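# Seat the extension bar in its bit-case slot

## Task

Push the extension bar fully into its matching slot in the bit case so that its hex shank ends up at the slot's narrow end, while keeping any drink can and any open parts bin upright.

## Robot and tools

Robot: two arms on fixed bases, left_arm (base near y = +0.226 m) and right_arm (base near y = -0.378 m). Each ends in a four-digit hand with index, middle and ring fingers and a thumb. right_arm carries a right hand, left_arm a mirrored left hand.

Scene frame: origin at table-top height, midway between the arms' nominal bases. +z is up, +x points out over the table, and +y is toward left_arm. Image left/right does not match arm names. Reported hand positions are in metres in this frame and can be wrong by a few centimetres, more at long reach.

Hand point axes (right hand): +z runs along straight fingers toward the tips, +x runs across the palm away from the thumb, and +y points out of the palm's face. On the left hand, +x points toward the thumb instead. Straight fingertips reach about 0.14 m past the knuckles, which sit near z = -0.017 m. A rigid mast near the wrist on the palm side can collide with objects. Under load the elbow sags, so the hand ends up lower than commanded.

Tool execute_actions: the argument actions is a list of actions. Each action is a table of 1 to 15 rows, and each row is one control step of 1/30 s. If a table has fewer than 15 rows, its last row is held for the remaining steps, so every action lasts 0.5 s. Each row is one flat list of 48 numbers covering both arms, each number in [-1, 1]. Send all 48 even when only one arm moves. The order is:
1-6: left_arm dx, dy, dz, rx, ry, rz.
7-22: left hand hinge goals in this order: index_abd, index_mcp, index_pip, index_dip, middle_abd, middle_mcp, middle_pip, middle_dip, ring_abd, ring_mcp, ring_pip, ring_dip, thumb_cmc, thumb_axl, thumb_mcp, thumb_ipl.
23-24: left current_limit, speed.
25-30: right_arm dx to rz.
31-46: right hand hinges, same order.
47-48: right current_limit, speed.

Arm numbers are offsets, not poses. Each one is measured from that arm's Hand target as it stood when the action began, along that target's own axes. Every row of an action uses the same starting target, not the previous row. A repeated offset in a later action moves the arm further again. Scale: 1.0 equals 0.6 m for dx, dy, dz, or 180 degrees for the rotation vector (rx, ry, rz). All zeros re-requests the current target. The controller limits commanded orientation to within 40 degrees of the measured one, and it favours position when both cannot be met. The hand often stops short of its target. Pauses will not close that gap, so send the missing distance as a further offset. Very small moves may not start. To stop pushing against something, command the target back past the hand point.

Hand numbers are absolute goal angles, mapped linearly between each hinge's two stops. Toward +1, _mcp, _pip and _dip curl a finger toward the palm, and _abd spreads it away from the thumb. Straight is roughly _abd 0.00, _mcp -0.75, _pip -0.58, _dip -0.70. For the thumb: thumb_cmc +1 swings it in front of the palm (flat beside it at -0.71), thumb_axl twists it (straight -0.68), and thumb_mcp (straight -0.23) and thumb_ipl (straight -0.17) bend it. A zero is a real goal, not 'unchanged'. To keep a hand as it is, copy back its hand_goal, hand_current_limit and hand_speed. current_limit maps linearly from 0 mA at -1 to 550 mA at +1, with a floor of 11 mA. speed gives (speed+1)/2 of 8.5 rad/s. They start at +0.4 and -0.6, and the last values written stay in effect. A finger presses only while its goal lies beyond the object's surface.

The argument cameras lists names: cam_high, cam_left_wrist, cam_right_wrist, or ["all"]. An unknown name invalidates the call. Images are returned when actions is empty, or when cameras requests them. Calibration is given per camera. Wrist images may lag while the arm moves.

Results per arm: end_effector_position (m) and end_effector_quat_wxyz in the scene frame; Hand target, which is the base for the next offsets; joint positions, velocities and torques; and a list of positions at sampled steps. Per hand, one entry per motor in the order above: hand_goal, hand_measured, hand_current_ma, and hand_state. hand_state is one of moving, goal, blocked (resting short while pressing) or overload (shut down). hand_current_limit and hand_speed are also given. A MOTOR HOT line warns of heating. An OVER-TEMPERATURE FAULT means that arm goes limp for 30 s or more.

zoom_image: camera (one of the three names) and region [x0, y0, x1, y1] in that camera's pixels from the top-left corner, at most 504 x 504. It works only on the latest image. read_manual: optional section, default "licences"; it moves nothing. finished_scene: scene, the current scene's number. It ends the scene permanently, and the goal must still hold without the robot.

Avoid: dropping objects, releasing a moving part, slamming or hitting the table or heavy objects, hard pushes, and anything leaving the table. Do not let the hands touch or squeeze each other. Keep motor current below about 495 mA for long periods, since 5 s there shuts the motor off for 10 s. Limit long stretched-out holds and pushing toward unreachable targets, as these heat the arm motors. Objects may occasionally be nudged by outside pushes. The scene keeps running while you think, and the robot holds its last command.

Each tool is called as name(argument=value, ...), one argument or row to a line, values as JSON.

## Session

execute_actions(
  actions=[],
)

Scene clock: 0.00 s.
left_arm: end_effector_position=(+0.5112, +0.2239, +0.1860) hand_goal=(+0.000, -0.754, -0.576, -0.696, +0.000, -0.754, -0.576, -0.696, +0.000, -0.754, -0.576, -0.696, -0.714, -0.678, -0.226, -0.168) hand_measured=(+0.000, -0.754, -0.576, -0.696, +0.000, -0.754, -0.576, -0.696, +0.000, -0.754, -0.576, -0.696, -0.714, -0.678, -0.226, -0.168) hand_current_ma=(+0, +0, +0, +0, +0, +0, +0, +0, +0, +0, +0, +0, +0, +0, +0, +0) hand_state=(goal, goal, goal, goal, goal, goal, goal, goal, goal, goal, goal, goal, goal, goal, goal, goal) hand_current_limit=0.40 hand_speed=-0.60 end_effector_quat_wxyz=(+0.169, +0.276, +0.904, +0.278) | right_arm: end_effector_position=(+0.2918, -0.5266, +0.2559) hand_goal=(+0.000, -0.754, -0.576, -0.696, +0.000, -0.754, -0.576, -0.696, +0.000, -0.754, -0.576, -0.696, -0.714, -0.678, -0.226, -0.168) hand_measured=(+0.000, -0.754, -0.576, -0.696, +0.000, -0.754, -0.576, -0.696, +0.000, -0.754, -0.576, -0.696, -0.714, -0.678, -0.226, -0.168) hand_current_ma=(+0, +0, +0, +0, +0, +0, +0, +0, +0, +0, +0, +0, +0, +0, +0, +0) hand_state=(goal, goal, goal, goal, goal, goal, goal, goal, goal, goal, goal, goal, goal, goal, goal, goal) hand_current_limit=0.40 hand_speed=-0.60 end_effector_quat_wxyz=(+0.406, +0.692, +0.582, -0.132)
Joint positions: left_arm=[-0.35 1.489 1.032 -0.759 -0.573 -1.22] | right_arm=[-0.08 0.748 0.603 -0.957 0.779 -0.065]
Joint velocities: within noise
Joint torques (N m): no reading
Heat: left arm: hottest elbow 30 °C; right arm: hottest elbow 32 °C.
Hand target: left_arm +0.5186, +0.2211, +0.1947; +0.180, +0.272, +0.904, +0.278 | right_arm +0.2962, -0.5267, +0.2682; +0.414, +0.693, +0.577, -0.123
camera_calibration:
cam_left_wrist: T_world_to_cam=[[0.380848, -0.880172, -0.283286, 0.0269011], [-0.892326, -0.43015, 0.13684, 0.486576], [-0.242298, 0.200668, -0.949223, 0.384076], [0, 0, 0, 1]] pos_world=[0.517, 0.155906, 0.305611]
cam_right_wrist: T_world_to_cam=[[0.361507, -0.511172, 0.779754, -0.542865], [-0.837936, 0.188626, 0.512136, 0.168559], [-0.408871, -0.838525, -0.36014, -0.100585], [0, 0, 0, 1]] pos_world=[0.296365, -0.393635, 0.300752]

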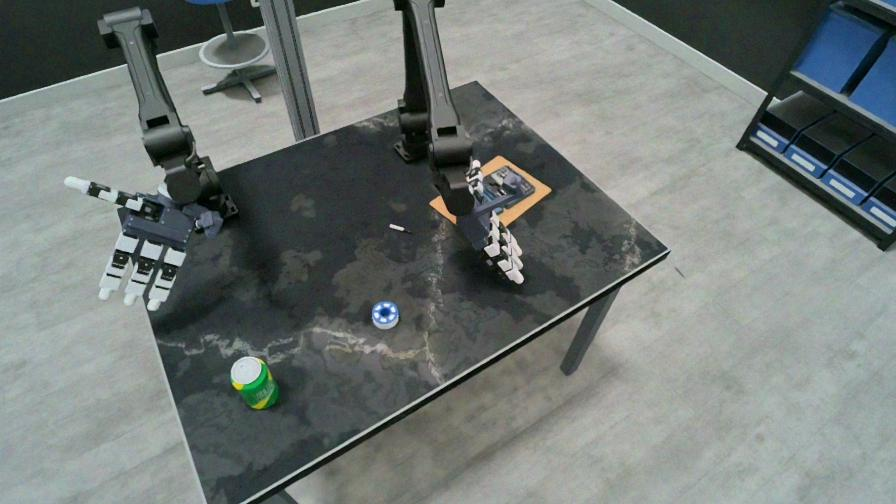

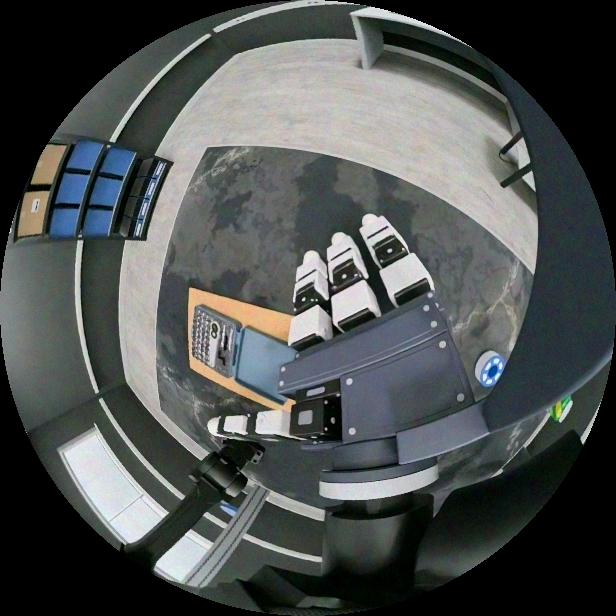

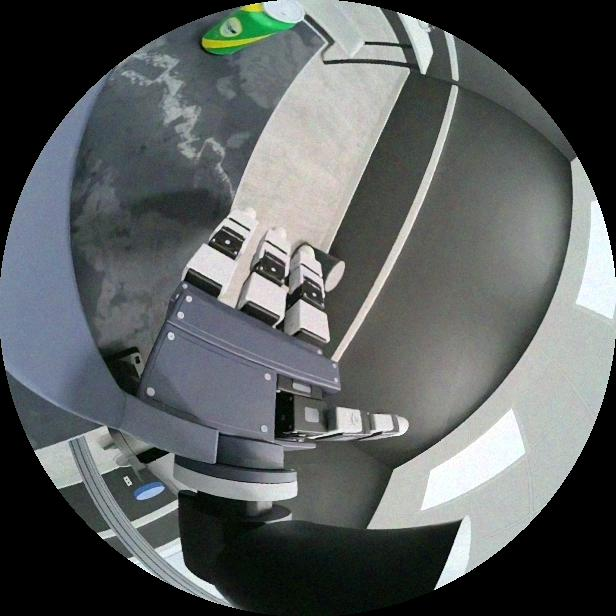

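zoom_image(
  camera="cam_high",
  region=[370, 150, 570, 250],
)

zoom_image(
  camera="cam_left_wrist",
  region=[180, 270, 320, 420],
)

zoom_image(
  camera="cam_high",
  region=[380, 215, 420, 245],
)

Scaled by 2.520 from the camera's 896x504 image, which has a finer 1280x720 frame.

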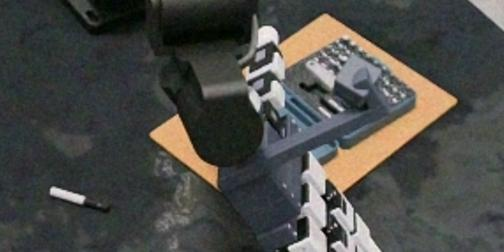

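Scaled by 3.360 from the camera's 616x616 image, which has a finer 880x880 frame.

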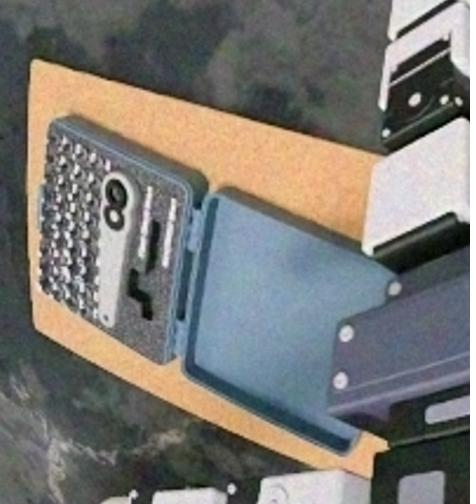

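Scaled by 12.600 from the camera's 896x504 image, which has a finer 1280x720 frame.

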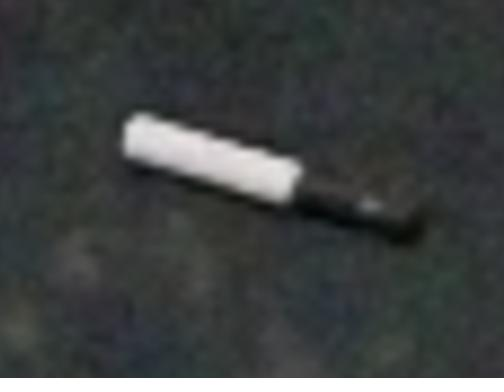

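execute_actions(
  actions=[
    [[-0.0232,0.0801,-0.1043,0.1064,0.0148,0.0440,0,-0.754,-0.576,-0.696,0,-0.754,-0.576,-0.696,0,-0.754,-0.576,-0.696,-0.714,-0.678,-0.226,-0.168,0.4,-0.6,0,0,0,0,0,0,0,-0.754,-0.576,-0.696,0,-0.754,-0.576,-0.696,0,-0.754,-0.576,-0.696,-0.714,-0.678,-0.226,-0.168,0.4,-0.6]],
    [[0.0435,-0.1869,-0.0675,0.1064,0.0148,0.0440,0.2,-0.754,-0.576,-0.696,0,-0.95,-0.95,-0.95,-0.2,-0.754,-0.576,-0.696,-0.714,-0.678,-0.226,-0.168,0.4,-0.6,0,0,0,0,0,0,0,-0.754,-0.576,-0.696,0,-0.754,-0.576,-0.696,0,-0.754,-0.576,-0.696,-0.714,-0.678,-0.226,-0.168,0.4,-0.6]],
    [[0.0076,-0.113,0,0,0,0,0.2,-0.754,-0.576,-0.696,0,-0.95,-0.95,-0.95,-0.2,-0.754,-0.576,-0.696,-0.714,-0.678,-0.226,-0.168,0.4,-0.6,0,0,0,0,0,0,0,-0.754,-0.576,-0.696,0,-0.754,-0.576,-0.696,0,-0.754,-0.576,-0.696,-0.714,-0.678,-0.226,-0.168,0.4,-0.6]],
    [[0.0076,-0.113,0,0,0,0,0.2,-0.754,-0.576,-0.696,0,-0.95,-0.95,-0.95,-0.2,-0.754,-0.576,-0.696,-0.714,-0.678,-0.226,-0.168,0.4,-0.6,0,0,0,0,0,0,0,-0.754,-0.576,-0.696,0,-0.754,-0.576,-0.696,0,-0.754,-0.576,-0.696,-0.714,-0.678,-0.226,-0.168,0.4,-0.6]],
    [[0,0,0.05,0,0,0,0.2,-0.754,-0.576,-0.696,0,-0.95,-0.95,-0.95,-0.2,-0.754,-0.576,-0.696,-0.714,-0.678,-0.226,-0.168,0.4,-0.6,0,0,0,0,0,0,0,-0.754,-0.576,-0.696,0,-0.754,-0.576,-0.696,0,-0.754,-0.576,-0.696,-0.714,-0.678,-0.226,-0.168,0.4,-0.6]],
  ],
  cameras=["cam_high", "cam_left_wrist"],
)

Scene clock: 67.93 s.
left_arm: end_effector_position=(+0.3110, +0.0746, +0.2478) hand_goal=(+0.200, -0.754, -0.576, -0.696, +0.000, -0.950, -0.950, -0.950, -0.200, -0.754, -0.576, -0.696, -0.714, -0.678, -0.226, -0.168) hand_measured=(+0.196, -0.752, -0.576, -0.696, +0.000, -0.944, -0.944, -0.948, -0.196, -0.752, -0.576, -0.696, -0.714, -0.678, -0.222, -0.168) hand_current_ma=(-3, +2, +0, +0, +0, +9, +6, +3, +3, +2, +0, +0, +0, +0, +4, +0) hand_state=(goal, goal, goal, goal, goal, goal, goal, goal, goal, goal, goal, goal, goal, goal, goal, goal) hand_current_limit=0.40 hand_speed=-0.60 end_effector_quat_wxyz=(-0.003, +0.423, +0.906, +0.000) | right_arm: end_effector_position=(+0.2918, -0.5266, +0.2559) hand_goal=(+0.000, -0.754, -0.576, -0.696, +0.000, -0.754, -0.576, -0.696, +0.000, -0.754, -0.576, -0.696, -0.714, -0.678, -0.226, -0.168) hand_measured=(+0.000, -0.754, -0.576, -0.696, +0.000, -0.754, -0.576, -0.696, +0.000, -0.754, -0.576, -0.696, -0.716, -0.678, -0.226, -0.168) hand_current_ma=(+0, +0, +0, +0, +0, +0, +0, +0, +0, +0, +0, +0, -1, +0, +0, +0) hand_state=(goal, goal, goal, goal, goal, goal, goal, goal, goal, goal, goal, goal, goal, goal, goal, goal) hand_current_limit=0.40 hand_speed=-0.60 end_effector_quat_wxyz=(+0.406, +0.692, +0.582, -0.132)
Joint positions: left_arm=[-0.736 1.212 1.177 -1.541 0.001 -1.431] | right_arm=[-0.08 0.748 0.603 -0.957 0.779 -0.065]
Joint torques (N m): left_arm=[-0.73 -8.23 8.47 0.4 -0.19 -0.23] | right_arm=[0.44 -1.08 10.78 1.18 0.74 -0.03]
Heat: left arm: hottest elbow 38 °C; right arm: hottest elbow 41 °C.
Hand target: left_arm +0.3089, +0.0709, +0.2447; +0.001, +0.423, +0.906, +0.001 | right_arm +0.2962, -0.5267, +0.2682; +0.414, +0.693, +0.577, -0.123
Off the commanded pose: left_arm 0.005 m, 0 deg | right_arm 0.013 m, 1 deg.
Step readings (end_effector_position of left_arm | right_arm):
0: (+0.5112, +0.2239, +0.1860) | (+0.2918, -0.5266, +0.2559)
1: (+0.5109, +0.2233, +0.1851) | (+0.2918, -0.5266, +0.2559)
2: (+0.5100, +0.2199, +0.1821) | (+0.2918, -0.5266, +0.2559)
4: (+0.5013, +0.2162, +0.1781) | (+0.2918, -0.5266, +0.2559)
8: (+0.4896, +0.2172, +0.2104) | (+0.2918, -0.5266, +0.2559)
15: (+0.5052, +0.2210, +0.2747) | (+0.2918, -0.5266, +0.2559)
16: (+0.5045, +0.2197, +0.2752) | (+0.2918, -0.5266, +0.2559)
17: (+0.4997, +0.2159, +0.2710) | (+0.2918, -0.5266, +0.2559)
19: (+0.4775, +0.2031, +0.2574) | (+0.2918, -0.5266, +0.2559)
23: (+0.4343, +0.1739, +0.2493) | (+0.2918, -0.5266, +0.2559)
30: (+0.4111, +0.1591, +0.2554) | (+0.2918, -0.5266, +0.2559)
31: (+0.4105, +0.1590, +0.2553) | (+0.2918, -0.5266, +0.2559)
32: (+0.4091, +0.1566, +0.2555) | (+0.2918, -0.5266, +0.2559)
34: (+0.4043, +0.1486, +0.2582) | (+0.2918, -0.5266, +0.2559)
38: (+0.3867, +0.1195, +0.2694) | (+0.2918, -0.5266, +0.2559)
45: (+0.3721, +0.1098, +0.2816) | (+0.2918, -0.5266, +0.2559)
46: (+0.3715, +0.1100, +0.2815) | (+0.2918, -0.5266, +0.2559)
47: (+0.3691, +0.1084, +0.2802) | (+0.2918, -0.5266, +0.2559)
49: (+0.3594, +0.1025, +0.2771) | (+0.2918, -0.5266, +0.2559)
53: (+0.3319, +0.0773, +0.2721) | (+0.2918, -0.5266, +0.2559)
60: (+0.3181, +0.0683, +0.2757) | (+0.2918, -0.5266, +0.2559)
61: (+0.3177, +0.0688, +0.2756) | (+0.2918, -0.5266, +0.2559)
62: (+0.3169, +0.0694, +0.2741) | (+0.2918, -0.5266, +0.2559)
64: (+0.3150, +0.0711, +0.2676) | (+0.2918, -0.5266, +0.2559)
68: (+0.3104, +0.0751, +0.2516) | (+0.2918, -0.5266, +0.2559)
75: (+0.3109, +0.0746, +0.2478) | (+0.2918, -0.5266, +0.2559)
camera_calibration:
cam_left_wrist: T_world_to_cam=[[0.0220218, -0.998961, -0.039906, 0.0493141], [-0.715599, -0.0436245, 0.697148, 0.0127244], [-0.698164, 0.0132042, -0.715816, 0.522134], [0, 0, 0, 1]] pos_world=[0.372555, 0.0429236, 0.366849]
Images, in order (width x height): cam_high 896x504, cam_left_wrist 616x616.

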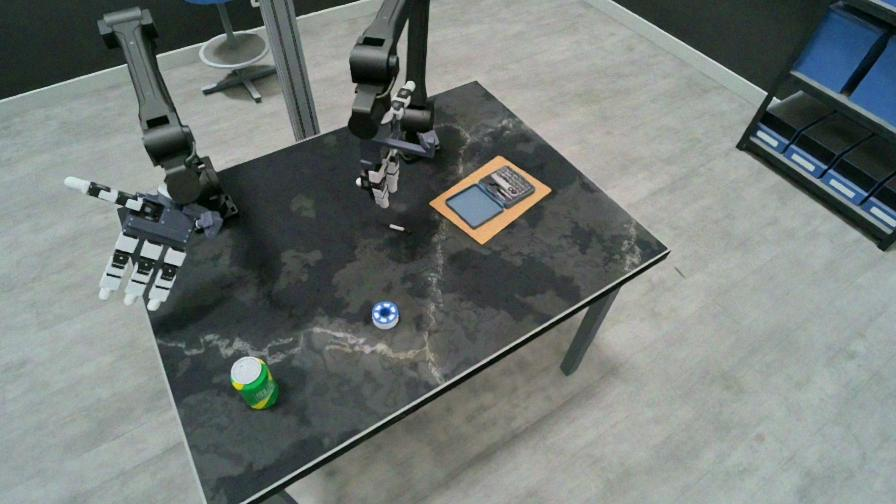

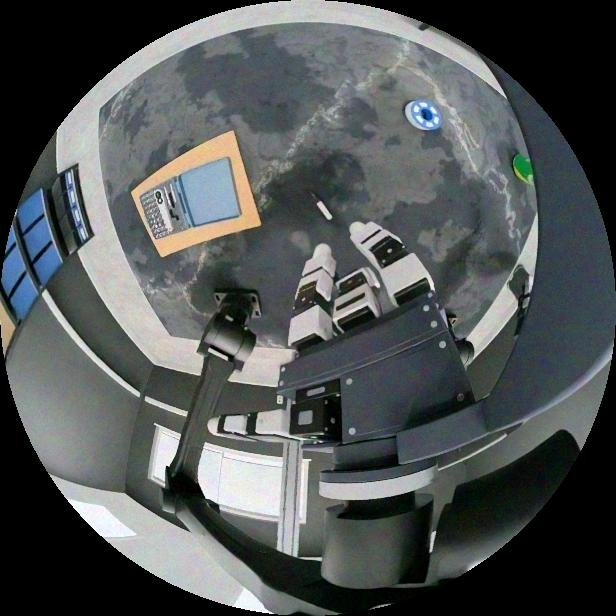

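zoom_image(
  camera="cam_left_wrist",
  region=[290, 175, 360, 245],
)

zoom_image(
  camera="cam_left_wrist",
  region=[130, 160, 200, 260],
)

zoom_image(
  camera="cam_high",
  region=[470, 155, 550, 215],
)

Scaled by 7.200 from the camera's 616x616 image, which has a finer 880x880 frame.

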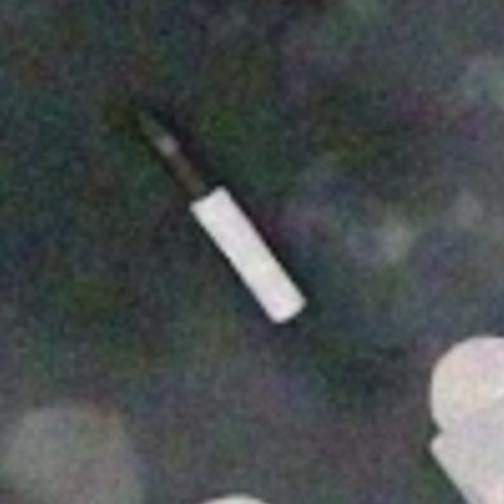

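Scaled by 5.040 from the camera's 616x616 image, which has a finer 880x880 frame.

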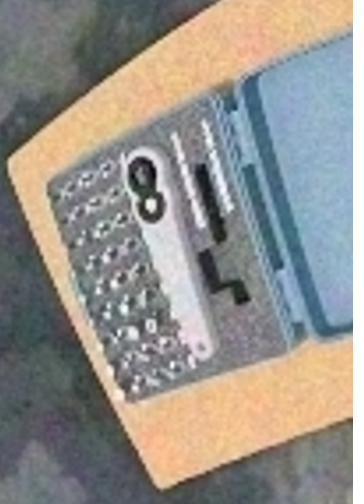

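Scaled by 6.300 from the camera's 896x504 image, which has a finer 1280x720 frame.

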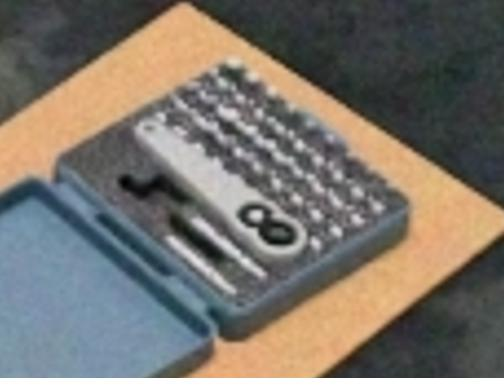

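zoom_image(
  camera="cam_left_wrist",
  region=[155, 185, 190, 225],
)

zoom_image(
  camera="cam_high",
  region=[480, 175, 520, 210],
)

Scaled by 12.600 from the camera's 616x616 image, which has a finer 880x880 frame.

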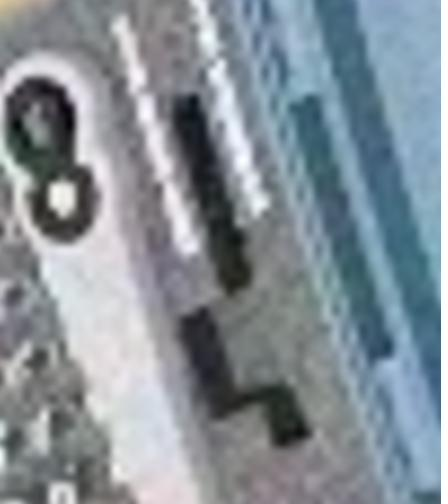

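Scaled by 12.600 from the camera's 896x504 image, which has a finer 1280x720 frame.

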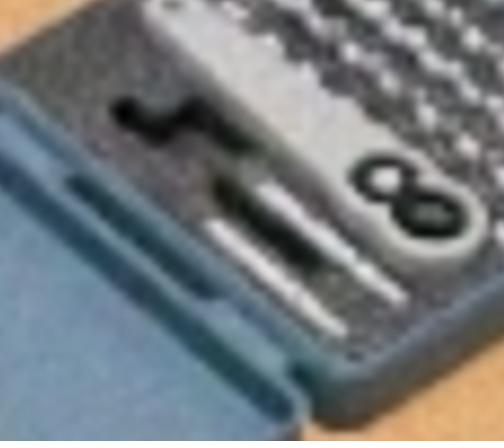

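execute_actions(
  actions=[
    [[0.0338,0.0482,0.08,0,0,-0.0111,0.2,-0.754,-0.576,-0.696,0,-0.95,-0.95,-0.95,-0.2,-0.754,-0.576,-0.696,-0.714,-0.678,-0.226,-0.168,0.4,-0.6,0,0,0,0,0,0,0,-0.754,-0.576,-0.696,0,-0.754,-0.576,-0.696,0,-0.754,-0.576,-0.696,-0.714,-0.678,-0.226,-0.168,0.4,-0.6]],
    [[0,0,0.07,0,0,0,0.2,-0.754,-0.576,-0.696,0,-0.95,-0.95,-0.95,-0.2,-0.754,-0.576,-0.696,-0.714,-0.678,-0.226,-0.168,0.4,-0.6,0,0,0,0,0,0,0,-0.754,-0.576,-0.696,0,-0.754,-0.576,-0.696,0,-0.754,-0.576,-0.696,-0.714,-0.678,-0.226,-0.168,0.4,-0.6]],
  ],
  cameras=["cam_high", "cam_left_wrist"],
)

zoom_image(
  camera="cam_left_wrist",
  region=[280, 180, 380, 280],
)

zoom_image(
  camera="cam_high",
  region=[350, 180, 440, 250],
)

Scene clock: 111.77 s.
left_arm: end_effector_position=(+0.3146, +0.1024, +0.1607) hand_goal=(+0.200, -0.754, -0.576, -0.696, +0.000, -0.950, -0.950, -0.950, -0.200, -0.754, -0.576, -0.696, -0.714, -0.678, -0.226, -0.168) hand_measured=(+0.198, -0.752, -0.576, -0.696, +0.000, -0.944, -0.944, -0.948, -0.196, -0.752, -0.576, -0.696, -0.714, -0.678, -0.222, -0.168) hand_current_ma=(-2, +2, +0, +0, +0, +9, +6, +3, +3, +2, +0, +0, +0, +0, +4, +0) hand_state=(goal, goal, goal, goal, goal, goal, goal, goal, goal, goal, goal, goal, goal, goal, goal, goal) hand_current_limit=0.40 hand_speed=-0.60 end_effector_quat_wxyz=(+0.002, +0.406, +0.914, +0.000) | right_arm: end_effector_position=(+0.2918, -0.5266, +0.2559) hand_goal=(+0.000, -0.754, -0.576, -0.696, +0.000, -0.754, -0.576, -0.696, +0.000, -0.754, -0.576, -0.696, -0.714, -0.678, -0.226, -0.168) hand_measured=(+0.000, -0.754, -0.576, -0.696, +0.000, -0.754, -0.576, -0.696, +0.000, -0.754, -0.576, -0.696, -0.716, -0.678, -0.226, -0.168) hand_current_ma=(+0, +0, +0, +0, +0, +0, +0, +0, +0, +0, +0, +0, -1, +0, +0, +0) hand_state=(goal, goal, goal, goal, goal, goal, goal, goal, goal, goal, goal, goal, goal, goal, goal, goal) hand_current_limit=0.40 hand_speed=-0.60 end_effector_quat_wxyz=(+0.406, +0.692, +0.582, -0.132)
Joint positions: left_arm=[-0.664 1.21 0.943 -1.3 -0.002 -1.395] | right_arm=[-0.08 0.748 0.603 -0.957 0.779 -0.065]
Joint torques (N m): left_arm=[1.49 -7 8.27 0.49 -0.07 0.07] | right_arm=[0.44 -1.03 10.77 1.2 0.73 -0.03]
Heat: left arm: hottest elbow 36 °C; right arm: hottest elbow 43 °C.
Hand target: left_arm +0.3182, +0.1051, +0.1548; +0.000, +0.407, +0.914, +0.001 | right_arm +0.2962, -0.5267, +0.2682; +0.414, +0.693, +0.577, -0.123
Off the commanded pose: left_arm 0.007 m, 0 deg | right_arm 0.013 m, 1 deg.
Step readings (end_effector_position of left_arm | right_arm):
0: (+0.3110, +0.0746, +0.2478) | (+0.2918, -0.5266, +0.2559)
1: (+0.3110, +0.0746, +0.2473) | (+0.2918, -0.5266, +0.2559)
2: (+0.3112, +0.0746, +0.2445) | (+0.2918, -0.5266, +0.2559)
4: (+0.3113, +0.0781, +0.2330) | (+0.2918, -0.5266, +0.2559)
8: (+0.3081, +0.0977, +0.2062) | (+0.2918, -0.5266, +0.2559)
15: (+0.3133, +0.1033, +0.1986) | (+0.2918, -0.5266, +0.2559)
16: (+0.3137, +0.1031, +0.1983) | (+0.2918, -0.5266, +0.2559)
17: (+0.3143, +0.1026, +0.1963) | (+0.2918, -0.5266, +0.2559)
19: (+0.3163, +0.1010, +0.1882) | (+0.2918, -0.5266, +0.2559)
23: (+0.3124, +0.1041, +0.1685) | (+0.2918, -0.5266, +0.2559)
30: (+0.3141, +0.1028, +0.1607) | (+0.2918, -0.5266, +0.2559)
camera_calibration:
cam_left_wrist: T_world_to_cam=[[0.0581365, -0.99766, -0.0359764, 0.06145], [-0.719807, -0.0668613, 0.690947, 0.0819693], [-0.691736, -0.0142732, -0.72201, 0.463666], [0, 0, 0, 1]] pos_world=[0.376164, 0.0734047, 0.280345]
Images, in order (width x height): cam_high 896x504, cam_left_wrist 616x616.

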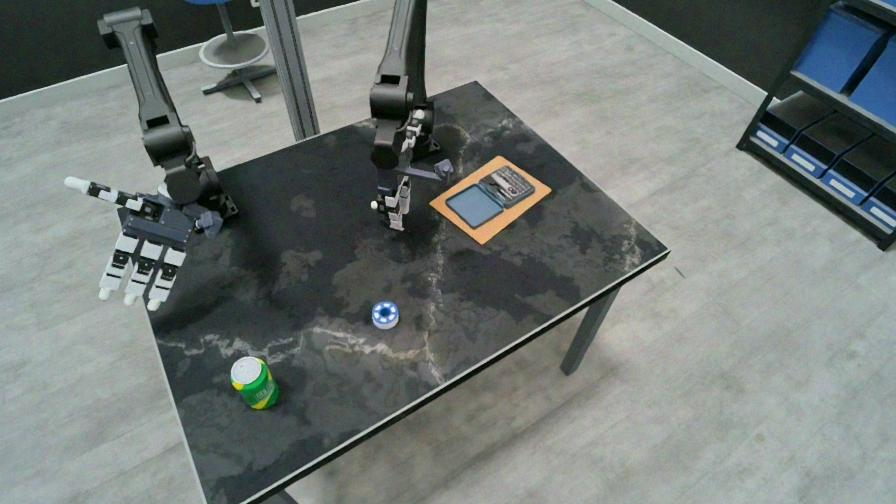

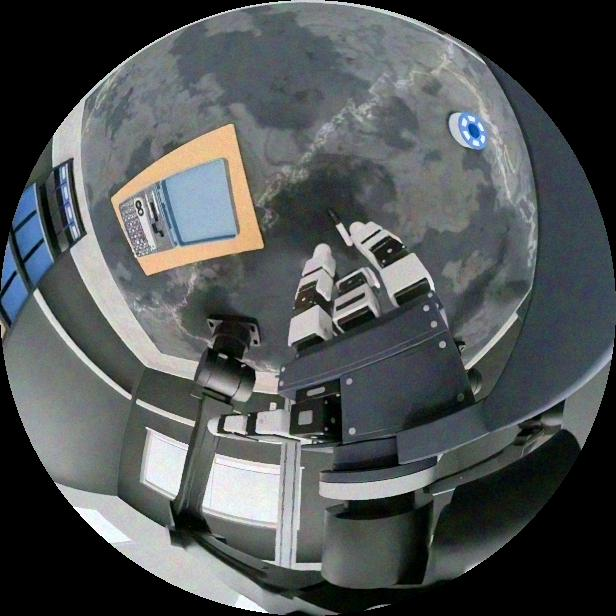

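Scaled by 5.040 from the camera's 616x616 image, which has a finer 880x880 frame.

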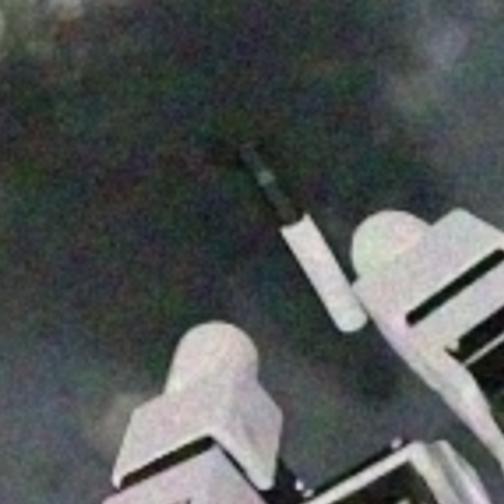

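Scaled by 5.600 from the camera's 896x504 image, which has a finer 1280x720 frame.

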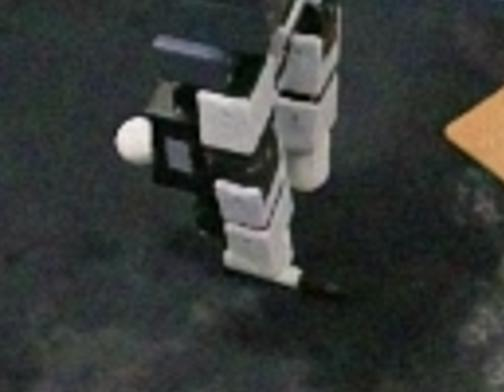

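execute_actions(
  actions=[
    [[-0.017,-0.0205,0.0313,0,0,0.025,0.2,-0.754,-0.576,-0.696,0,-0.95,-0.95,-0.95,-0.2,-0.754,-0.576,-0.696,-0.714,-0.678,-0.226,-0.168,0.4,-0.6,0,0,0,0,0,0,0,-0.754,-0.576,-0.696,0,-0.754,-0.576,-0.696,0,-0.754,-0.576,-0.696,-0.714,-0.678,-0.226,-0.168,0.4,-0.6]],
  ],
  cameras=["cam_left_wrist"],
)

zoom_image(
  camera="cam_left_wrist",
  region=[290, 190, 390, 290],
)

Scene clock: 131.47 s.
left_arm: end_effector_position=(+0.3167, +0.0944, +0.1428) hand_goal=(+0.200, -0.754, -0.576, -0.696, +0.000, -0.950, -0.950, -0.950, -0.200, -0.754, -0.576, -0.696, -0.714, -0.678, -0.226, -0.168) hand_measured=(+0.198, -0.752, -0.576, -0.696, +0.000, -0.944, -0.944, -0.948, -0.196, -0.752, -0.576, -0.696, -0.714, -0.678, -0.222, -0.168) hand_current_ma=(-2, +2, +0, +0, +0, +9, +6, +3, +3, +2, +0, +0, +0, +0, +4, +0) hand_state=(goal, goal, goal, goal, goal, goal, goal, goal, goal, goal, goal, goal, goal, goal, goal, goal) hand_current_limit=0.40 hand_speed=-0.60 end_effector_quat_wxyz=(+0.003, +0.429, +0.903, +0.000) | right_arm: end_effector_position=(+0.2918, -0.5266, +0.2559) hand_goal=(+0.000, -0.754, -0.576, -0.696, +0.000, -0.754, -0.576, -0.696, +0.000, -0.754, -0.576, -0.696, -0.714, -0.678, -0.226, -0.168) hand_measured=(+0.000, -0.754, -0.576, -0.696, +0.000, -0.754, -0.576, -0.696, +0.000, -0.754, -0.576, -0.696, -0.716, -0.678, -0.226, -0.168) hand_current_ma=(+0, +0, +0, +0, +0, +0, +0, +0, +0, +0, +0, +0, -1, +0, +0, +0) hand_state=(goal, goal, goal, goal, goal, goal, goal, goal, goal, goal, goal, goal, goal, goal, goal, goal) hand_current_limit=0.40 hand_speed=-0.60 end_effector_quat_wxyz=(+0.406, +0.692, +0.582, -0.132)
Joint positions: left_arm=[-0.681 1.228 0.909 -1.245 -0.002 -1.361] | right_arm=[-0.08 0.748 0.603 -0.957 0.779 -0.065]
Joint torques (N m): left_arm=[-0.73 -7.06 7.98 0.51 -0.07 0.09] | right_arm=[0.5 -1.03 10.78 1.21 0.73 -0.04]
Heat: left arm: hottest elbow 36 °C; right arm: hottest elbow 44 °C.
Hand target: left_arm +0.3159, +0.0893, +0.1359; +0.001, +0.442, +0.897, +0.001 | right_arm +0.2962, -0.5267, +0.2682; +0.414, +0.693, +0.577, -0.123
Off the commanded pose: left_arm 0.009 m, 2 deg | right_arm 0.013 m, 1 deg.
Step readings (end_effector_position of left_arm | right_arm):
0: (+0.3147, +0.1023, +0.1607) | (+0.2918, -0.5266, +0.2559)
1: (+0.3148, +0.1023, +0.1607) | (+0.2918, -0.5266, +0.2559)
2: (+0.3151, +0.1020, +0.1599) | (+0.2918, -0.5266, +0.2559)
4: (+0.3170, +0.1005, +0.1570) | (+0.2918, -0.5266, +0.2559)
8: (+0.3162, +0.0981, +0.1483) | (+0.2918, -0.5266, +0.2559)
15: (+0.3162, +0.0948, +0.1428) | (+0.2918, -0.5266, +0.2559)
camera_calibration:
cam_left_wrist: T_world_to_cam=[[0.0075717, -0.999384, -0.0342674, 0.0687336], [-0.723943, -0.0291181, 0.689245, 0.0932054], [-0.689818, 0.0195889, -0.723718, 0.448559], [0, 0, 0, 1]] pos_world=[0.376379, 0.0626184, 0.262744]
Images, in order (width x height): cam_left_wrist 616x616.

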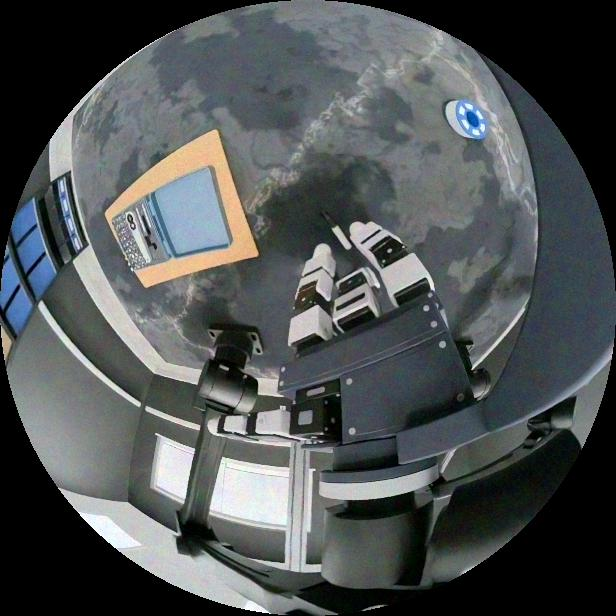

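Scaled by 5.040 from the camera's 616x616 image, which has a finer 880x880 frame.

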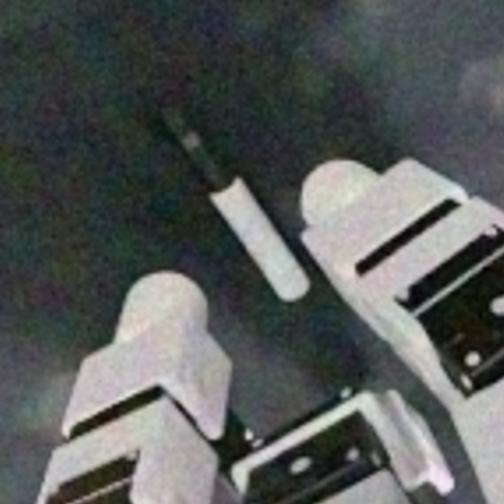

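execute_actions(
  actions=[
    [[0,0,0.028,0,0,0.004,0.2,-0.754,-0.576,-0.696,0,-0.95,-0.95,-0.95,-0.2,-0.754,-0.576,-0.696,-0.714,-0.678,-0.226,-0.168,0.4,-0.6,0,0,0,0,0,0,0,-0.754,-0.576,-0.696,0,-0.754,-0.576,-0.696,0,-0.754,-0.576,-0.696,-0.714,-0.678,-0.226,-0.168,0.4,-0.6]],
  ],
  cameras=["cam_left_wrist"],
)

zoom_image(
  camera="cam_left_wrist",
  region=[290, 190, 390, 290],
)

Scene clock: 155.57 s.
left_arm: end_effector_position=(+0.3168, +0.0944, +0.1263) hand_goal=(+0.200, -0.754, -0.576, -0.696, +0.000, -0.950, -0.950, -0.950, -0.200, -0.754, -0.576, -0.696, -0.714, -0.678, -0.226, -0.168) hand_measured=(+0.198, -0.752, -0.576, -0.696, +0.000, -0.944, -0.944, -0.948, -0.200, -0.752, -0.576, -0.696, -0.714, -0.678, -0.222, -0.168) hand_current_ma=(-2, +2, +0, +0, +0, +9, +6, +3, +0, +2, +0, +0, +0, +0, +4, +0) hand_state=(goal, goal, goal, goal, goal, goal, goal, goal, goal, goal, goal, goal, goal, goal, goal, goal) hand_current_limit=0.40 hand_speed=-0.60 end_effector_quat_wxyz=(+0.003, +0.435, +0.900, +0.000) | right_arm: end_effector_position=(+0.2918, -0.5266, +0.2559) hand_goal=(+0.000, -0.754, -0.576, -0.696, +0.000, -0.754, -0.576, -0.696, +0.000, -0.754, -0.576, -0.696, -0.714, -0.678, -0.226, -0.168) hand_measured=(+0.000, -0.754, -0.576, -0.696, +0.000, -0.754, -0.576, -0.696, +0.000, -0.754, -0.576, -0.696, -0.716, -0.678, -0.226, -0.168) hand_current_ma=(+0, +0, +0, +0, +0, +0, +0, +0, +0, +0, +0, +0, -1, +0, +0, +0) hand_state=(goal, goal, goal, goal, goal, goal, goal, goal, goal, goal, goal, goal, goal, goal, goal, goal) hand_current_limit=0.40 hand_speed=-0.60 end_effector_quat_wxyz=(+0.406, +0.692, +0.582, -0.132)
Joint positions: left_arm=[-0.681 1.242 0.875 -1.197 -0.002 -1.348] | right_arm=[-0.08 0.748 0.603 -0.957 0.779 -0.065]
Joint torques (N m): left_arm=[-0.73 -7 7.82 0.53 -0.07 0.07] | right_arm=[0.44 -1.08 10.76 1.2 0.74 -0.03]
Heat: left arm: hottest elbow 36 °C; right arm: hottest elbow 44 °C.
Hand target: left_arm +0.3159, +0.0893, +0.1192; +0.001, +0.448, +0.894, +0.001 | right_arm +0.2962, -0.5267, +0.2682; +0.414, +0.693, +0.577, -0.123
Off the commanded pose: left_arm 0.009 m, 2 deg | right_arm 0.013 m, 1 deg.
Step readings (end_effector_position of left_arm | right_arm):
0: (+0.3167, +0.0944, +0.1428) | (+0.2918, -0.5266, +0.2559)
1: (+0.3168, +0.0943, +0.1428) | (+0.2918, -0.5266, +0.2559)
2: (+0.3170, +0.0942, +0.1421) | (+0.2918, -0.5266, +0.2559)
4: (+0.3180, +0.0934, +0.1389) | (+0.2918, -0.5266, +0.2559)
8: (+0.3165, +0.0947, +0.1307) | (+0.2918, -0.5266, +0.2559)
15: (+0.3167, +0.0945, +0.1263) | (+0.2918, -0.5266, +0.2559)
camera_calibration:
cam_left_wrist: T_world_to_cam=[[-0.00543823, -0.999388, -0.0345678, 0.0722427], [-0.724079, -0.0199066, 0.68943, 0.103773], [-0.689696, 0.0287791, -0.723527, 0.43577], [0, 0, 0, 1]] pos_world=[0.376081, 0.0617231, 0.246244]
Images, in order (width x height): cam_left_wrist 616x616.

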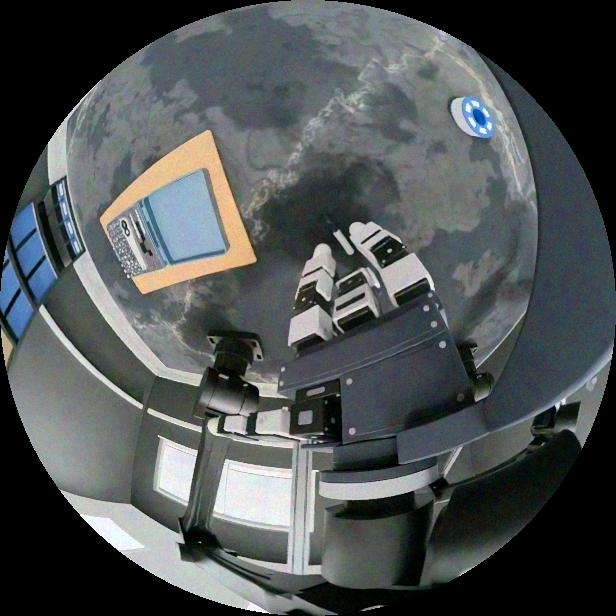

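Scaled by 5.040 from the camera's 616x616 image, which has a finer 880x880 frame.

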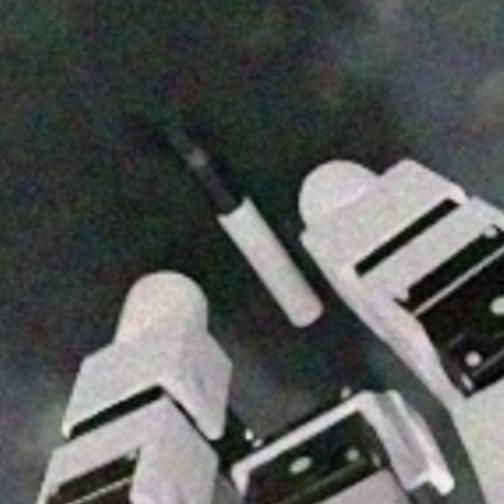

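execute_actions(
  actions=[
    [[0,0,0.0125,0,0,0,0.2,-0.754,-0.576,-0.696,0,-0.95,-0.95,-0.95,-0.2,-0.754,-0.576,-0.696,-0.714,-0.678,-0.226,-0.168,0.4,-0.6,0,0,0,0,0,0,0,-0.754,-0.576,-0.696,0,-0.754,-0.576,-0.696,0,-0.754,-0.576,-0.696,-0.714,-0.678,-0.226,-0.168,0.4,-0.6]],
  ],
  cameras=[],
)

Scene clock: 172.70 s.
left_arm: end_effector_position=(+0.3171, +0.0942, +0.1253) hand_goal=(+0.200, -0.754, -0.576, -0.696, +0.000, -0.950, -0.950, -0.950, -0.200, -0.754, -0.576, -0.696, -0.714, -0.678, -0.226, -0.168) hand_measured=(+0.196, -0.752, -0.576, -0.696, +0.000, -0.944, -0.944, -0.948, -0.206, -0.752, -0.576, -0.696, -0.714, -0.678, -0.222, -0.168) hand_current_ma=(-5, +1, +0, +0, +0, +9, +6, +3, -6, +1, +0, +0, +0, +0, +4, +0) hand_state=(goal, goal, goal, goal, goal, goal, goal, goal, goal, goal, goal, goal, goal, goal, goal, goal) hand_current_limit=0.40 hand_speed=-0.60 end_effector_quat_wxyz=(+0.005, +0.435, +0.900, +0.000) | right_arm: end_effector_position=(+0.2918, -0.5266, +0.2559) hand_goal=(+0.000, -0.754, -0.576, -0.696, +0.000, -0.754, -0.576, -0.696, +0.000, -0.754, -0.576, -0.696, -0.714, -0.678, -0.226, -0.168) hand_measured=(+0.000, -0.754, -0.576, -0.696, +0.000, -0.754, -0.576, -0.696, +0.000, -0.754, -0.576, -0.696, -0.716, -0.678, -0.226, -0.168) hand_current_ma=(+0, +0, +0, +0, +0, +0, +0, +0, +0, +0, +0, +0, -1, +0, +0, +0) hand_state=(goal, goal, goal, goal, goal, goal, goal, goal, goal, goal, goal, goal, goal, goal, goal, goal) hand_current_limit=0.40 hand_speed=-0.60 end_effector_quat_wxyz=(+0.406, +0.692, +0.582, -0.132)
Joint positions: left_arm=[-0.681 1.242 0.872 -1.192 -0.002 -1.348] | right_arm=[-0.08 0.748 0.603 -0.957 0.779 -0.065]
Joint torques (N m): left_arm=[-0.73 -6.48 6.89 1.1 -0.07 0.08] | right_arm=[0.44 -1.08 10.78 1.2 0.74 -0.03]
Heat: left arm: hottest elbow 35 °C; right arm: hottest elbow 45 °C.
Hand target: left_arm +0.3158, +0.0894, +0.1115; +0.000, +0.448, +0.894, +0.001 | right_arm +0.2962, -0.5267, +0.2682; +0.414, +0.693, +0.577, -0.123
Off the commanded pose: left_arm 0.015 m, 2 deg | right_arm 0.013 m, 1 deg.
Step readings (end_effector_position of left_arm | right_arm):
0: (+0.3168, +0.0944, +0.1263) | (+0.2918, -0.5266, +0.2559)
1: (+0.3168, +0.0944, +0.1263) | (+0.2918, -0.5266, +0.2559)
2: (+0.3170, +0.0942, +0.1262) | (+0.2918, -0.5266, +0.2559)
4: (+0.3171, +0.0941, +0.1255) | (+0.2918, -0.5266, +0.2559)
8: (+0.3171, +0.0942, +0.1253) | (+0.2918, -0.5266, +0.2559)
15: (+0.3171, +0.0942, +0.1253) | (+0.2918, -0.5266, +0.2559)
No camera images: "cameras" was empty.

execute_actions(
  actions=[
    [[0,0,0.004,0,0,0,0.34,-0.754,-0.576,-0.696,0,-0.95,-0.95,-0.95,-0.34,-0.754,-0.576,-0.696,-0.714,-0.678,-0.226,-0.168,0.4,-0.8,0,0,0,0,0,0,0,-0.754,-0.576,-0.696,0,-0.754,-0.576,-0.696,0,-0.754,-0.576,-0.696,-0.714,-0.678,-0.226,-0.168,0.4,-0.6]],
    [[0,0,0,0,0,0,0.57,-0.754,-0.576,-0.696,0,-0.95,-0.95,-0.95,-0.57,-0.754,-0.576,-0.696,-0.714,-0.678,-0.226,-0.168,0.65,-0.8,0,0,0,0,0,0,0,-0.754,-0.576,-0.696,0,-0.754,-0.576,-0.696,0,-0.754,-0.576,-0.696,-0.714,-0.678,-0.226,-0.168,0.4,-0.6]],
  ],
  cameras=["cam_left_wrist"],
)

zoom_image(
  camera="cam_left_wrist",
  region=[290, 190, 390, 290],
)

Scene clock: 179.53 s.
left_arm: end_effector_position=(+0.3137, +0.0989, +0.1229) hand_goal=(+0.570, -0.754, -0.576, -0.696, +0.000, -0.950, -0.950, -0.950, -0.570, -0.754, -0.576, -0.696, -0.714, -0.678, -0.226, -0.168) hand_measured=(+0.298, -0.762, -0.582, -0.698, -0.022, -0.946, -0.948, -0.948, -0.424, -0.750, -0.576, -0.696, -0.714, -0.678, -0.222, -0.168) hand_current_ma=(-454, -13, -7, -1, -35, +6, +2, +3, +450, +4, +1, +0, +0, +0, +4, +0) hand_state=(blocked, goal, goal, goal, blocked, goal, goal, goal, blocked, goal, goal, goal, goal, goal, goal, goal) hand_current_limit=0.65 hand_speed=-0.80 end_effector_quat_wxyz=(-0.003, +0.435, +0.900, +0.006) | right_arm: end_effector_position=(+0.2918, -0.5266, +0.2559) hand_goal=(+0.000, -0.754, -0.576, -0.696, +0.000, -0.754, -0.576, -0.696, +0.000, -0.754, -0.576, -0.696, -0.714, -0.678, -0.226, -0.168) hand_measured=(+0.000, -0.754, -0.576, -0.696, +0.000, -0.754, -0.576, -0.696, +0.000, -0.754, -0.576, -0.696, -0.716, -0.678, -0.226, -0.168) hand_current_ma=(+0, +0, +0, +0, +0, +0, +0, +0, +0, +0, +0, +0, -1, +0, +0, +0) hand_state=(goal, goal, goal, goal, goal, goal, goal, goal, goal, goal, goal, goal, goal, goal, goal, goal) hand_current_limit=0.40 hand_speed=-0.60 end_effector_quat_wxyz=(+0.406, +0.692, +0.582, -0.132)
Joint positions: left_arm=[-0.681 1.242 0.863 -1.199 -0.011 -1.348] | right_arm=[-0.08 0.748 0.603 -0.957 0.779 -0.065]
Joint torques (N m): left_arm=[-0.73 -6.12 7.24 1.58 0.31 0.07] | right_arm=[0.56 -1.14 10.78 1.17 0.74 -0.03]
Heat: left arm: hottest elbow 35 °C; right arm: hottest elbow 45 °C.
Hand target: left_arm +0.3160, +0.0893, +0.1093; +0.001, +0.448, +0.894, +0.001 | right_arm +0.2962, -0.5267, +0.2682; +0.414, +0.693, +0.577, -0.123
Off the commanded pose: left_arm 0.017 m, 2 deg | right_arm 0.013 m, 1 deg.
Step readings (end_effector_position of left_arm | right_arm):
0: (+0.3171, +0.0942, +0.1253) | (+0.2918, -0.5266, +0.2559)
1: (+0.3171, +0.0941, +0.1253) | (+0.2918, -0.5266, +0.2559)
2: (+0.3172, +0.0941, +0.1253) | (+0.2918, -0.5266, +0.2559)
4: (+0.3165, +0.0951, +0.1244) | (+0.2918, -0.5266, +0.2559)
8: (+0.3164, +0.0959, +0.1242) | (+0.2918, -0.5266, +0.2559)
15: (+0.3164, +0.0959, +0.1242) | (+0.2918, -0.5266, +0.2559)
16: (+0.3164, +0.0959, +0.1242) | (+0.2918, -0.5266, +0.2559)
17: (+0.3162, +0.0962, +0.1241) | (+0.2918, -0.5266, +0.2559)
19: (+0.3151, +0.0974, +0.1236) | (+0.2918, -0.5266, +0.2559)
23: (+0.3137, +0.0989, +0.1229) | (+0.2918, -0.5266, +0.2559)
30: (+0.3137, +0.0989, +0.1229) | (+0.2918, -0.5266, +0.2559)
camera_calibration:
cam_left_wrist: T_world_to_cam=[[-0.00561771, -0.998707, -0.0505185, 0.0785917], [-0.720466, -0.0309918, 0.692798, 0.10359], [-0.693468, 0.0402888, -0.71936, 0.430586], [0, 0, 0, 1]] pos_world=[0.373672, 0.0643527, 0.24195]
Images, in order (width x height): cam_left_wrist 616x616.

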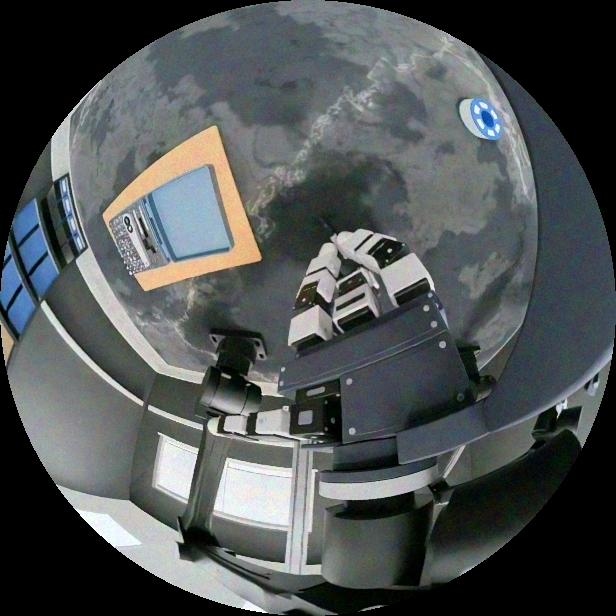

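Scaled by 5.040 from the camera's 616x616 image, which has a finer 880x880 frame.

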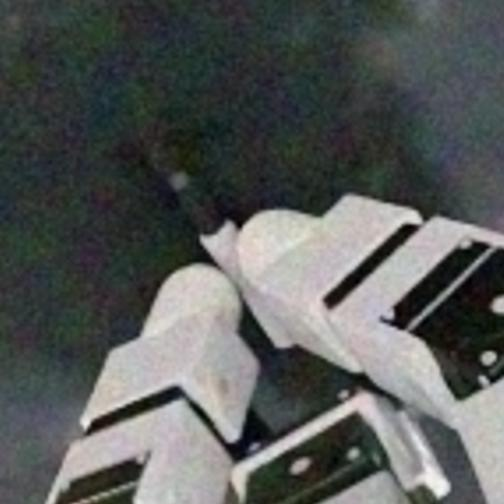

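execute_actions(
  actions=[
    [[0,0,0,0,0,0,0.6,-0.754,-0.576,-0.696,0,-0.95,-0.95,-0.95,-0.40,-0.754,-0.576,-0.696,-0.714,-0.678,-0.226,-0.168,0.65,-0.8,0,0,0,0,0,0,0,-0.754,-0.576,-0.696,0,-0.754,-0.576,-0.696,0,-0.754,-0.576,-0.696,-0.714,-0.678,-0.226,-0.168,0.4,-0.6]],
  ],
  cameras=[],
)

Scene clock: 200.40 s.
left_arm: end_effector_position=(+0.3135, +0.0991, +0.1229) hand_goal=(+0.600, -0.754, -0.576, -0.696, +0.000, -0.950, -0.950, -0.950, -0.400, -0.754, -0.576, -0.696, -0.714, -0.678, -0.226, -0.168) hand_measured=(+0.304, -0.762, -0.582, -0.698, -0.014, -0.946, -0.948, -0.948, -0.394, -0.750, -0.576, -0.696, -0.714, -0.678, -0.222, -0.168) hand_current_ma=(-454, -13, -7, -1, -18, +6, +2, +3, +7, +4, +0, +0, +0, +0, +4, +0) hand_state=(blocked, goal, goal, goal, goal, goal, goal, goal, goal, goal, goal, goal, goal, goal, goal, goal) hand_current_limit=0.65 hand_speed=-0.80 end_effector_quat_wxyz=(-0.003, +0.435, +0.900, +0.006) | right_arm: end_effector_position=(+0.2918, -0.5266, +0.2559) hand_goal=(+0.000, -0.754, -0.576, -0.696, +0.000, -0.754, -0.576, -0.696, +0.000, -0.754, -0.576, -0.696, -0.714, -0.678, -0.226, -0.168) hand_measured=(+0.000, -0.754, -0.576, -0.696, +0.000, -0.754, -0.576, -0.696, +0.000, -0.754, -0.576, -0.696, -0.716, -0.678, -0.226, -0.168) hand_current_ma=(+0, +0, +0, +0, +0, +0, +0, +0, +0, +0, +0, +0, -1, +0, +0, +0) hand_state=(goal, goal, goal, goal, goal, goal, goal, goal, goal, goal, goal, goal, goal, goal, goal, goal) hand_current_limit=0.40 hand_speed=-0.60 end_effector_quat_wxyz=(+0.406, +0.692, +0.582, -0.132)
Joint positions: left_arm=[-0.681 1.242 0.863 -1.2 -0.011 -1.348] | right_arm=[-0.08 0.748 0.603 -0.957 0.779 -0.065]
Joint torques (N m): left_arm=[-0.73 -6.12 7.24 1.61 0.31 0.08] | right_arm=[0.44 -1.08 10.77 1.17 0.74 -0.03]
Heat: left arm: hottest elbow 34 °C; right arm: hottest elbow 45 °C.
Hand target: left_arm +0.3159, +0.0894, +0.1093; +0.001, +0.448, +0.894, +0.001 | right_arm +0.2962, -0.5267, +0.2682; +0.414, +0.693, +0.577, -0.123
Off the commanded pose: left_arm 0.017 m, 2 deg | right_arm 0.013 m, 1 deg.
Step readings (end_effector_position of left_arm | right_arm):
0: (+0.3137, +0.0989, +0.1229) | (+0.2918, -0.5266, +0.2559)
1: (+0.3137, +0.0989, +0.1229) | (+0.2918, -0.5266, +0.2559)
2: (+0.3137, +0.0989, +0.1229) | (+0.2918, -0.5266, +0.2559)
4: (+0.3137, +0.0989, +0.1229) | (+0.2918, -0.5266, +0.2559)
8: (+0.3136, +0.0990, +0.1229) | (+0.2918, -0.5266, +0.2559)
15: (+0.3135, +0.0991, +0.1229) | (+0.2918, -0.5266, +0.2559)
No camera images: "cameras" was empty.

execute_actions(
  actions=[
    [[0,0,-0.008,0,0,0,0.6,-0.754,-0.576,-0.696,0,-0.95,-0.95,-0.95,-0.38,-0.754,-0.576,-0.696,-0.714,-0.678,-0.226,-0.168,0.65,-0.8,0,0,0,0,0,0,0,-0.754,-0.576,-0.696,0,-0.754,-0.576,-0.696,0,-0.754,-0.576,-0.696,-0.714,-0.678,-0.226,-0.168,0.4,-0.6]],
  ],
  cameras=[],
)

Scene clock: 208.50 s.
left_arm: end_effector_position=(+0.3145, +0.0969, +0.1222) hand_goal=(+0.600, -0.754, -0.576, -0.696, +0.000, -0.950, -0.950, -0.950, -0.380, -0.754, -0.576, -0.696, -0.714, -0.678, -0.226, -0.168) hand_measured=(+0.370, -0.760, -0.582, -0.698, +0.004, -0.952, -0.950, -0.948, -0.344, -0.742, -0.570, -0.692, -0.714, -0.678, -0.222, -0.168) hand_current_ma=(-454, -7, -7, -2, +3, -1, +1, +2, +66, +19, +7, +3, +0, +0, +4, +0) hand_state=(blocked, goal, goal, goal, goal, goal, goal, goal, blocked, goal, goal, goal, goal, goal, goal, goal) hand_current_limit=0.65 hand_speed=-0.80 end_effector_quat_wxyz=(+0.000, +0.435, +0.900, +0.002) | right_arm: end_effector_position=(+0.2918, -0.5266, +0.2559) hand_goal=(+0.000, -0.754, -0.576, -0.696, +0.000, -0.754, -0.576, -0.696, +0.000, -0.754, -0.576, -0.696, -0.714, -0.678, -0.226, -0.168) hand_measured=(+0.000, -0.754, -0.576, -0.696, +0.000, -0.754, -0.576, -0.696, +0.000, -0.754, -0.576, -0.696, -0.716, -0.678, -0.226, -0.168) hand_current_ma=(+0, +0, +0, +0, +0, +0, +0, +0, +0, +0, +0, +0, -1, +0, +0, +0) hand_state=(goal, goal, goal, goal, goal, goal, goal, goal, goal, goal, goal, goal, goal, goal, goal, goal) hand_current_limit=0.40 hand_speed=-0.60 end_effector_quat_wxyz=(+0.406, +0.692, +0.582, -0.132)
Joint positions: left_arm=[-0.681 1.242 0.863 -1.192 -0.005 -1.348] | right_arm=[-0.08 0.748 0.603 -0.957 0.779 -0.065]
Joint torques (N m): left_arm=[-0.73 -6.53 7.98 0.85 0.05 0.07] | right_arm=[0.44 -1.08 10.76 1.2 0.74 -0.03]
Heat: left arm: hottest elbow 34 °C; right arm: hottest elbow 45 °C.
Hand target: left_arm +0.3160, +0.0893, +0.1140; +0.001, +0.448, +0.894, +0.001 | right_arm +0.2962, -0.5267, +0.2682; +0.414, +0.693, +0.577, -0.123
Off the commanded pose: left_arm 0.011 m, 2 deg | right_arm 0.013 m, 1 deg.
Step readings (end_effector_position of left_arm | right_arm):
0: (+0.3135, +0.0991, +0.1229) | (+0.2918, -0.5266, +0.2559)
1: (+0.3135, +0.0991, +0.1229) | (+0.2918, -0.5266, +0.2559)
2: (+0.3133, +0.0992, +0.1229) | (+0.2918, -0.5266, +0.2559)
4: (+0.3131, +0.0994, +0.1229) | (+0.2918, -0.5266, +0.2559)
8: (+0.3139, +0.0978, +0.1223) | (+0.2918, -0.5266, +0.2559)
15: (+0.3145, +0.0969, +0.1222) | (+0.2918, -0.5266, +0.2559)
No camera images: "cameras" was empty.

execute_actions(
  actions=[
    [[0,0,0.003,0,0,0,0.6,-0.754,-0.576,-0.696,0,-0.95,-0.95,-0.95,-0.5,-0.754,-0.576,-0.696,-0.714,-0.678,-0.226,-0.168,0.65,-0.8,0,0,0,0,0,0,0,-0.754,-0.576,-0.696,0,-0.754,-0.576,-0.696,0,-0.754,-0.576,-0.696,-0.714,-0.678,-0.226,-0.168,0.4,-0.6]],
  ],
  cameras=["cam_left_wrist"],
)

zoom_image(
  camera="cam_left_wrist",
  region=[290, 190, 390, 290],
)

Scene clock: 215.40 s.
left_arm: end_effector_position=(+0.3147, +0.0967, +0.1221) hand_goal=(+0.600, -0.754, -0.576, -0.696, +0.000, -0.950, -0.950, -0.950, -0.500, -0.754, -0.576, -0.696, -0.714, -0.678, -0.226, -0.168) hand_measured=(+0.370, -0.760, -0.582, -0.698, +0.004, -0.952, -0.950, -0.948, -0.352, -0.742, -0.570, -0.692, -0.714, -0.678, -0.222, -0.168) hand_current_ma=(-454, -7, -7, -2, +3, -1, +1, +2, +454, +19, +7, +3, +0, +0, +4, +0) hand_state=(blocked, goal, goal, goal, goal, goal, goal, goal, blocked, goal, goal, goal, goal, goal, goal, goal) hand_current_limit=0.65 hand_speed=-0.80 end_effector_quat_wxyz=(+0.001, +0.435, +0.900, +0.002) | right_arm: end_effector_position=(+0.2918, -0.5266, +0.2559) hand_goal=(+0.000, -0.754, -0.576, -0.696, +0.000, -0.754, -0.576, -0.696, +0.000, -0.754, -0.576, -0.696, -0.714, -0.678, -0.226, -0.168) hand_measured=(+0.000, -0.754, -0.576, -0.696, +0.000, -0.754, -0.576, -0.696, +0.000, -0.754, -0.576, -0.696, -0.716, -0.678, -0.226, -0.168) hand_current_ma=(+0, +0, +0, +0, +0, +0, +0, +0, +0, +0, +0, +0, -1, +0, +0, +0) hand_state=(goal, goal, goal, goal, goal, goal, goal, goal, goal, goal, goal, goal, goal, goal, goal, goal) hand_current_limit=0.40 hand_speed=-0.60 end_effector_quat_wxyz=(+0.406, +0.692, +0.582, -0.132)
Joint positions: left_arm=[-0.681 1.242 0.863 -1.191 -0.005 -1.348] | right_arm=[-0.08 0.748 0.603 -0.957 0.779 -0.065]
Joint torques (N m): left_arm=[-0.73 -6.36 7.72 1.01 0.05 0.07] | right_arm=[0.5 -0.97 10.77 1.2 0.73 -0.03]
Heat: left arm: hottest elbow 34 °C; right arm: hottest elbow 45 °C.
Hand target: left_arm +0.3159, +0.0893, +0.1122; +0.000, +0.448, +0.894, +0.001 | right_arm +0.2962, -0.5267, +0.2682; +0.414, +0.693, +0.577, -0.123
Off the commanded pose: left_arm 0.012 m, 2 deg | right_arm 0.013 m, 1 deg.
Step readings (end_effector_position of left_arm | right_arm):
0: (+0.3145, +0.0969, +0.1222) | (+0.2918, -0.5266, +0.2559)
1: (+0.3145, +0.0969, +0.1222) | (+0.2918, -0.5266, +0.2559)
2: (+0.3145, +0.0969, +0.1222) | (+0.2918, -0.5266, +0.2559)
4: (+0.3146, +0.0967, +0.1221) | (+0.2918, -0.5266, +0.2559)
8: (+0.3147, +0.0967, +0.1221) | (+0.2918, -0.5266, +0.2559)
15: (+0.3147, +0.0967, +0.1221) | (+0.2918, -0.5266, +0.2559)
camera_calibration:
cam_left_wrist: T_world_to_cam=[[-0.00556189, -0.999176, -0.0402105, 0.0750804], [-0.722105, -0.0238038, 0.691374, 0.104778], [-0.691761, 0.0328816, -0.721377, 0.431215], [0, 0, 0, 1]] pos_world=[0.374376, 0.0633336, 0.241647]
Images, in order (width x height): cam_left_wrist 616x616.

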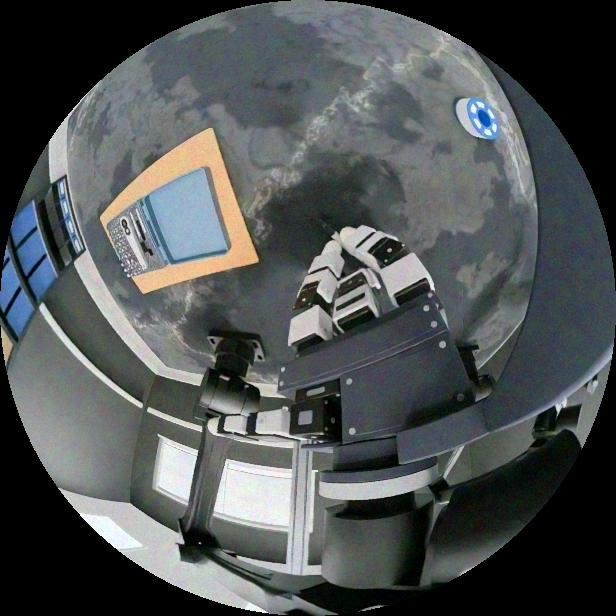

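Scaled by 5.040 from the camera's 616x616 image, which has a finer 880x880 frame.

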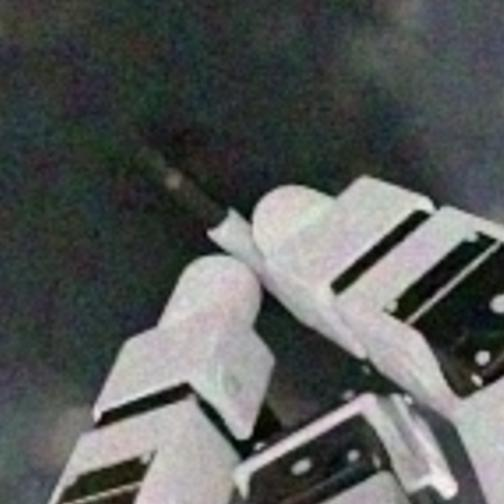

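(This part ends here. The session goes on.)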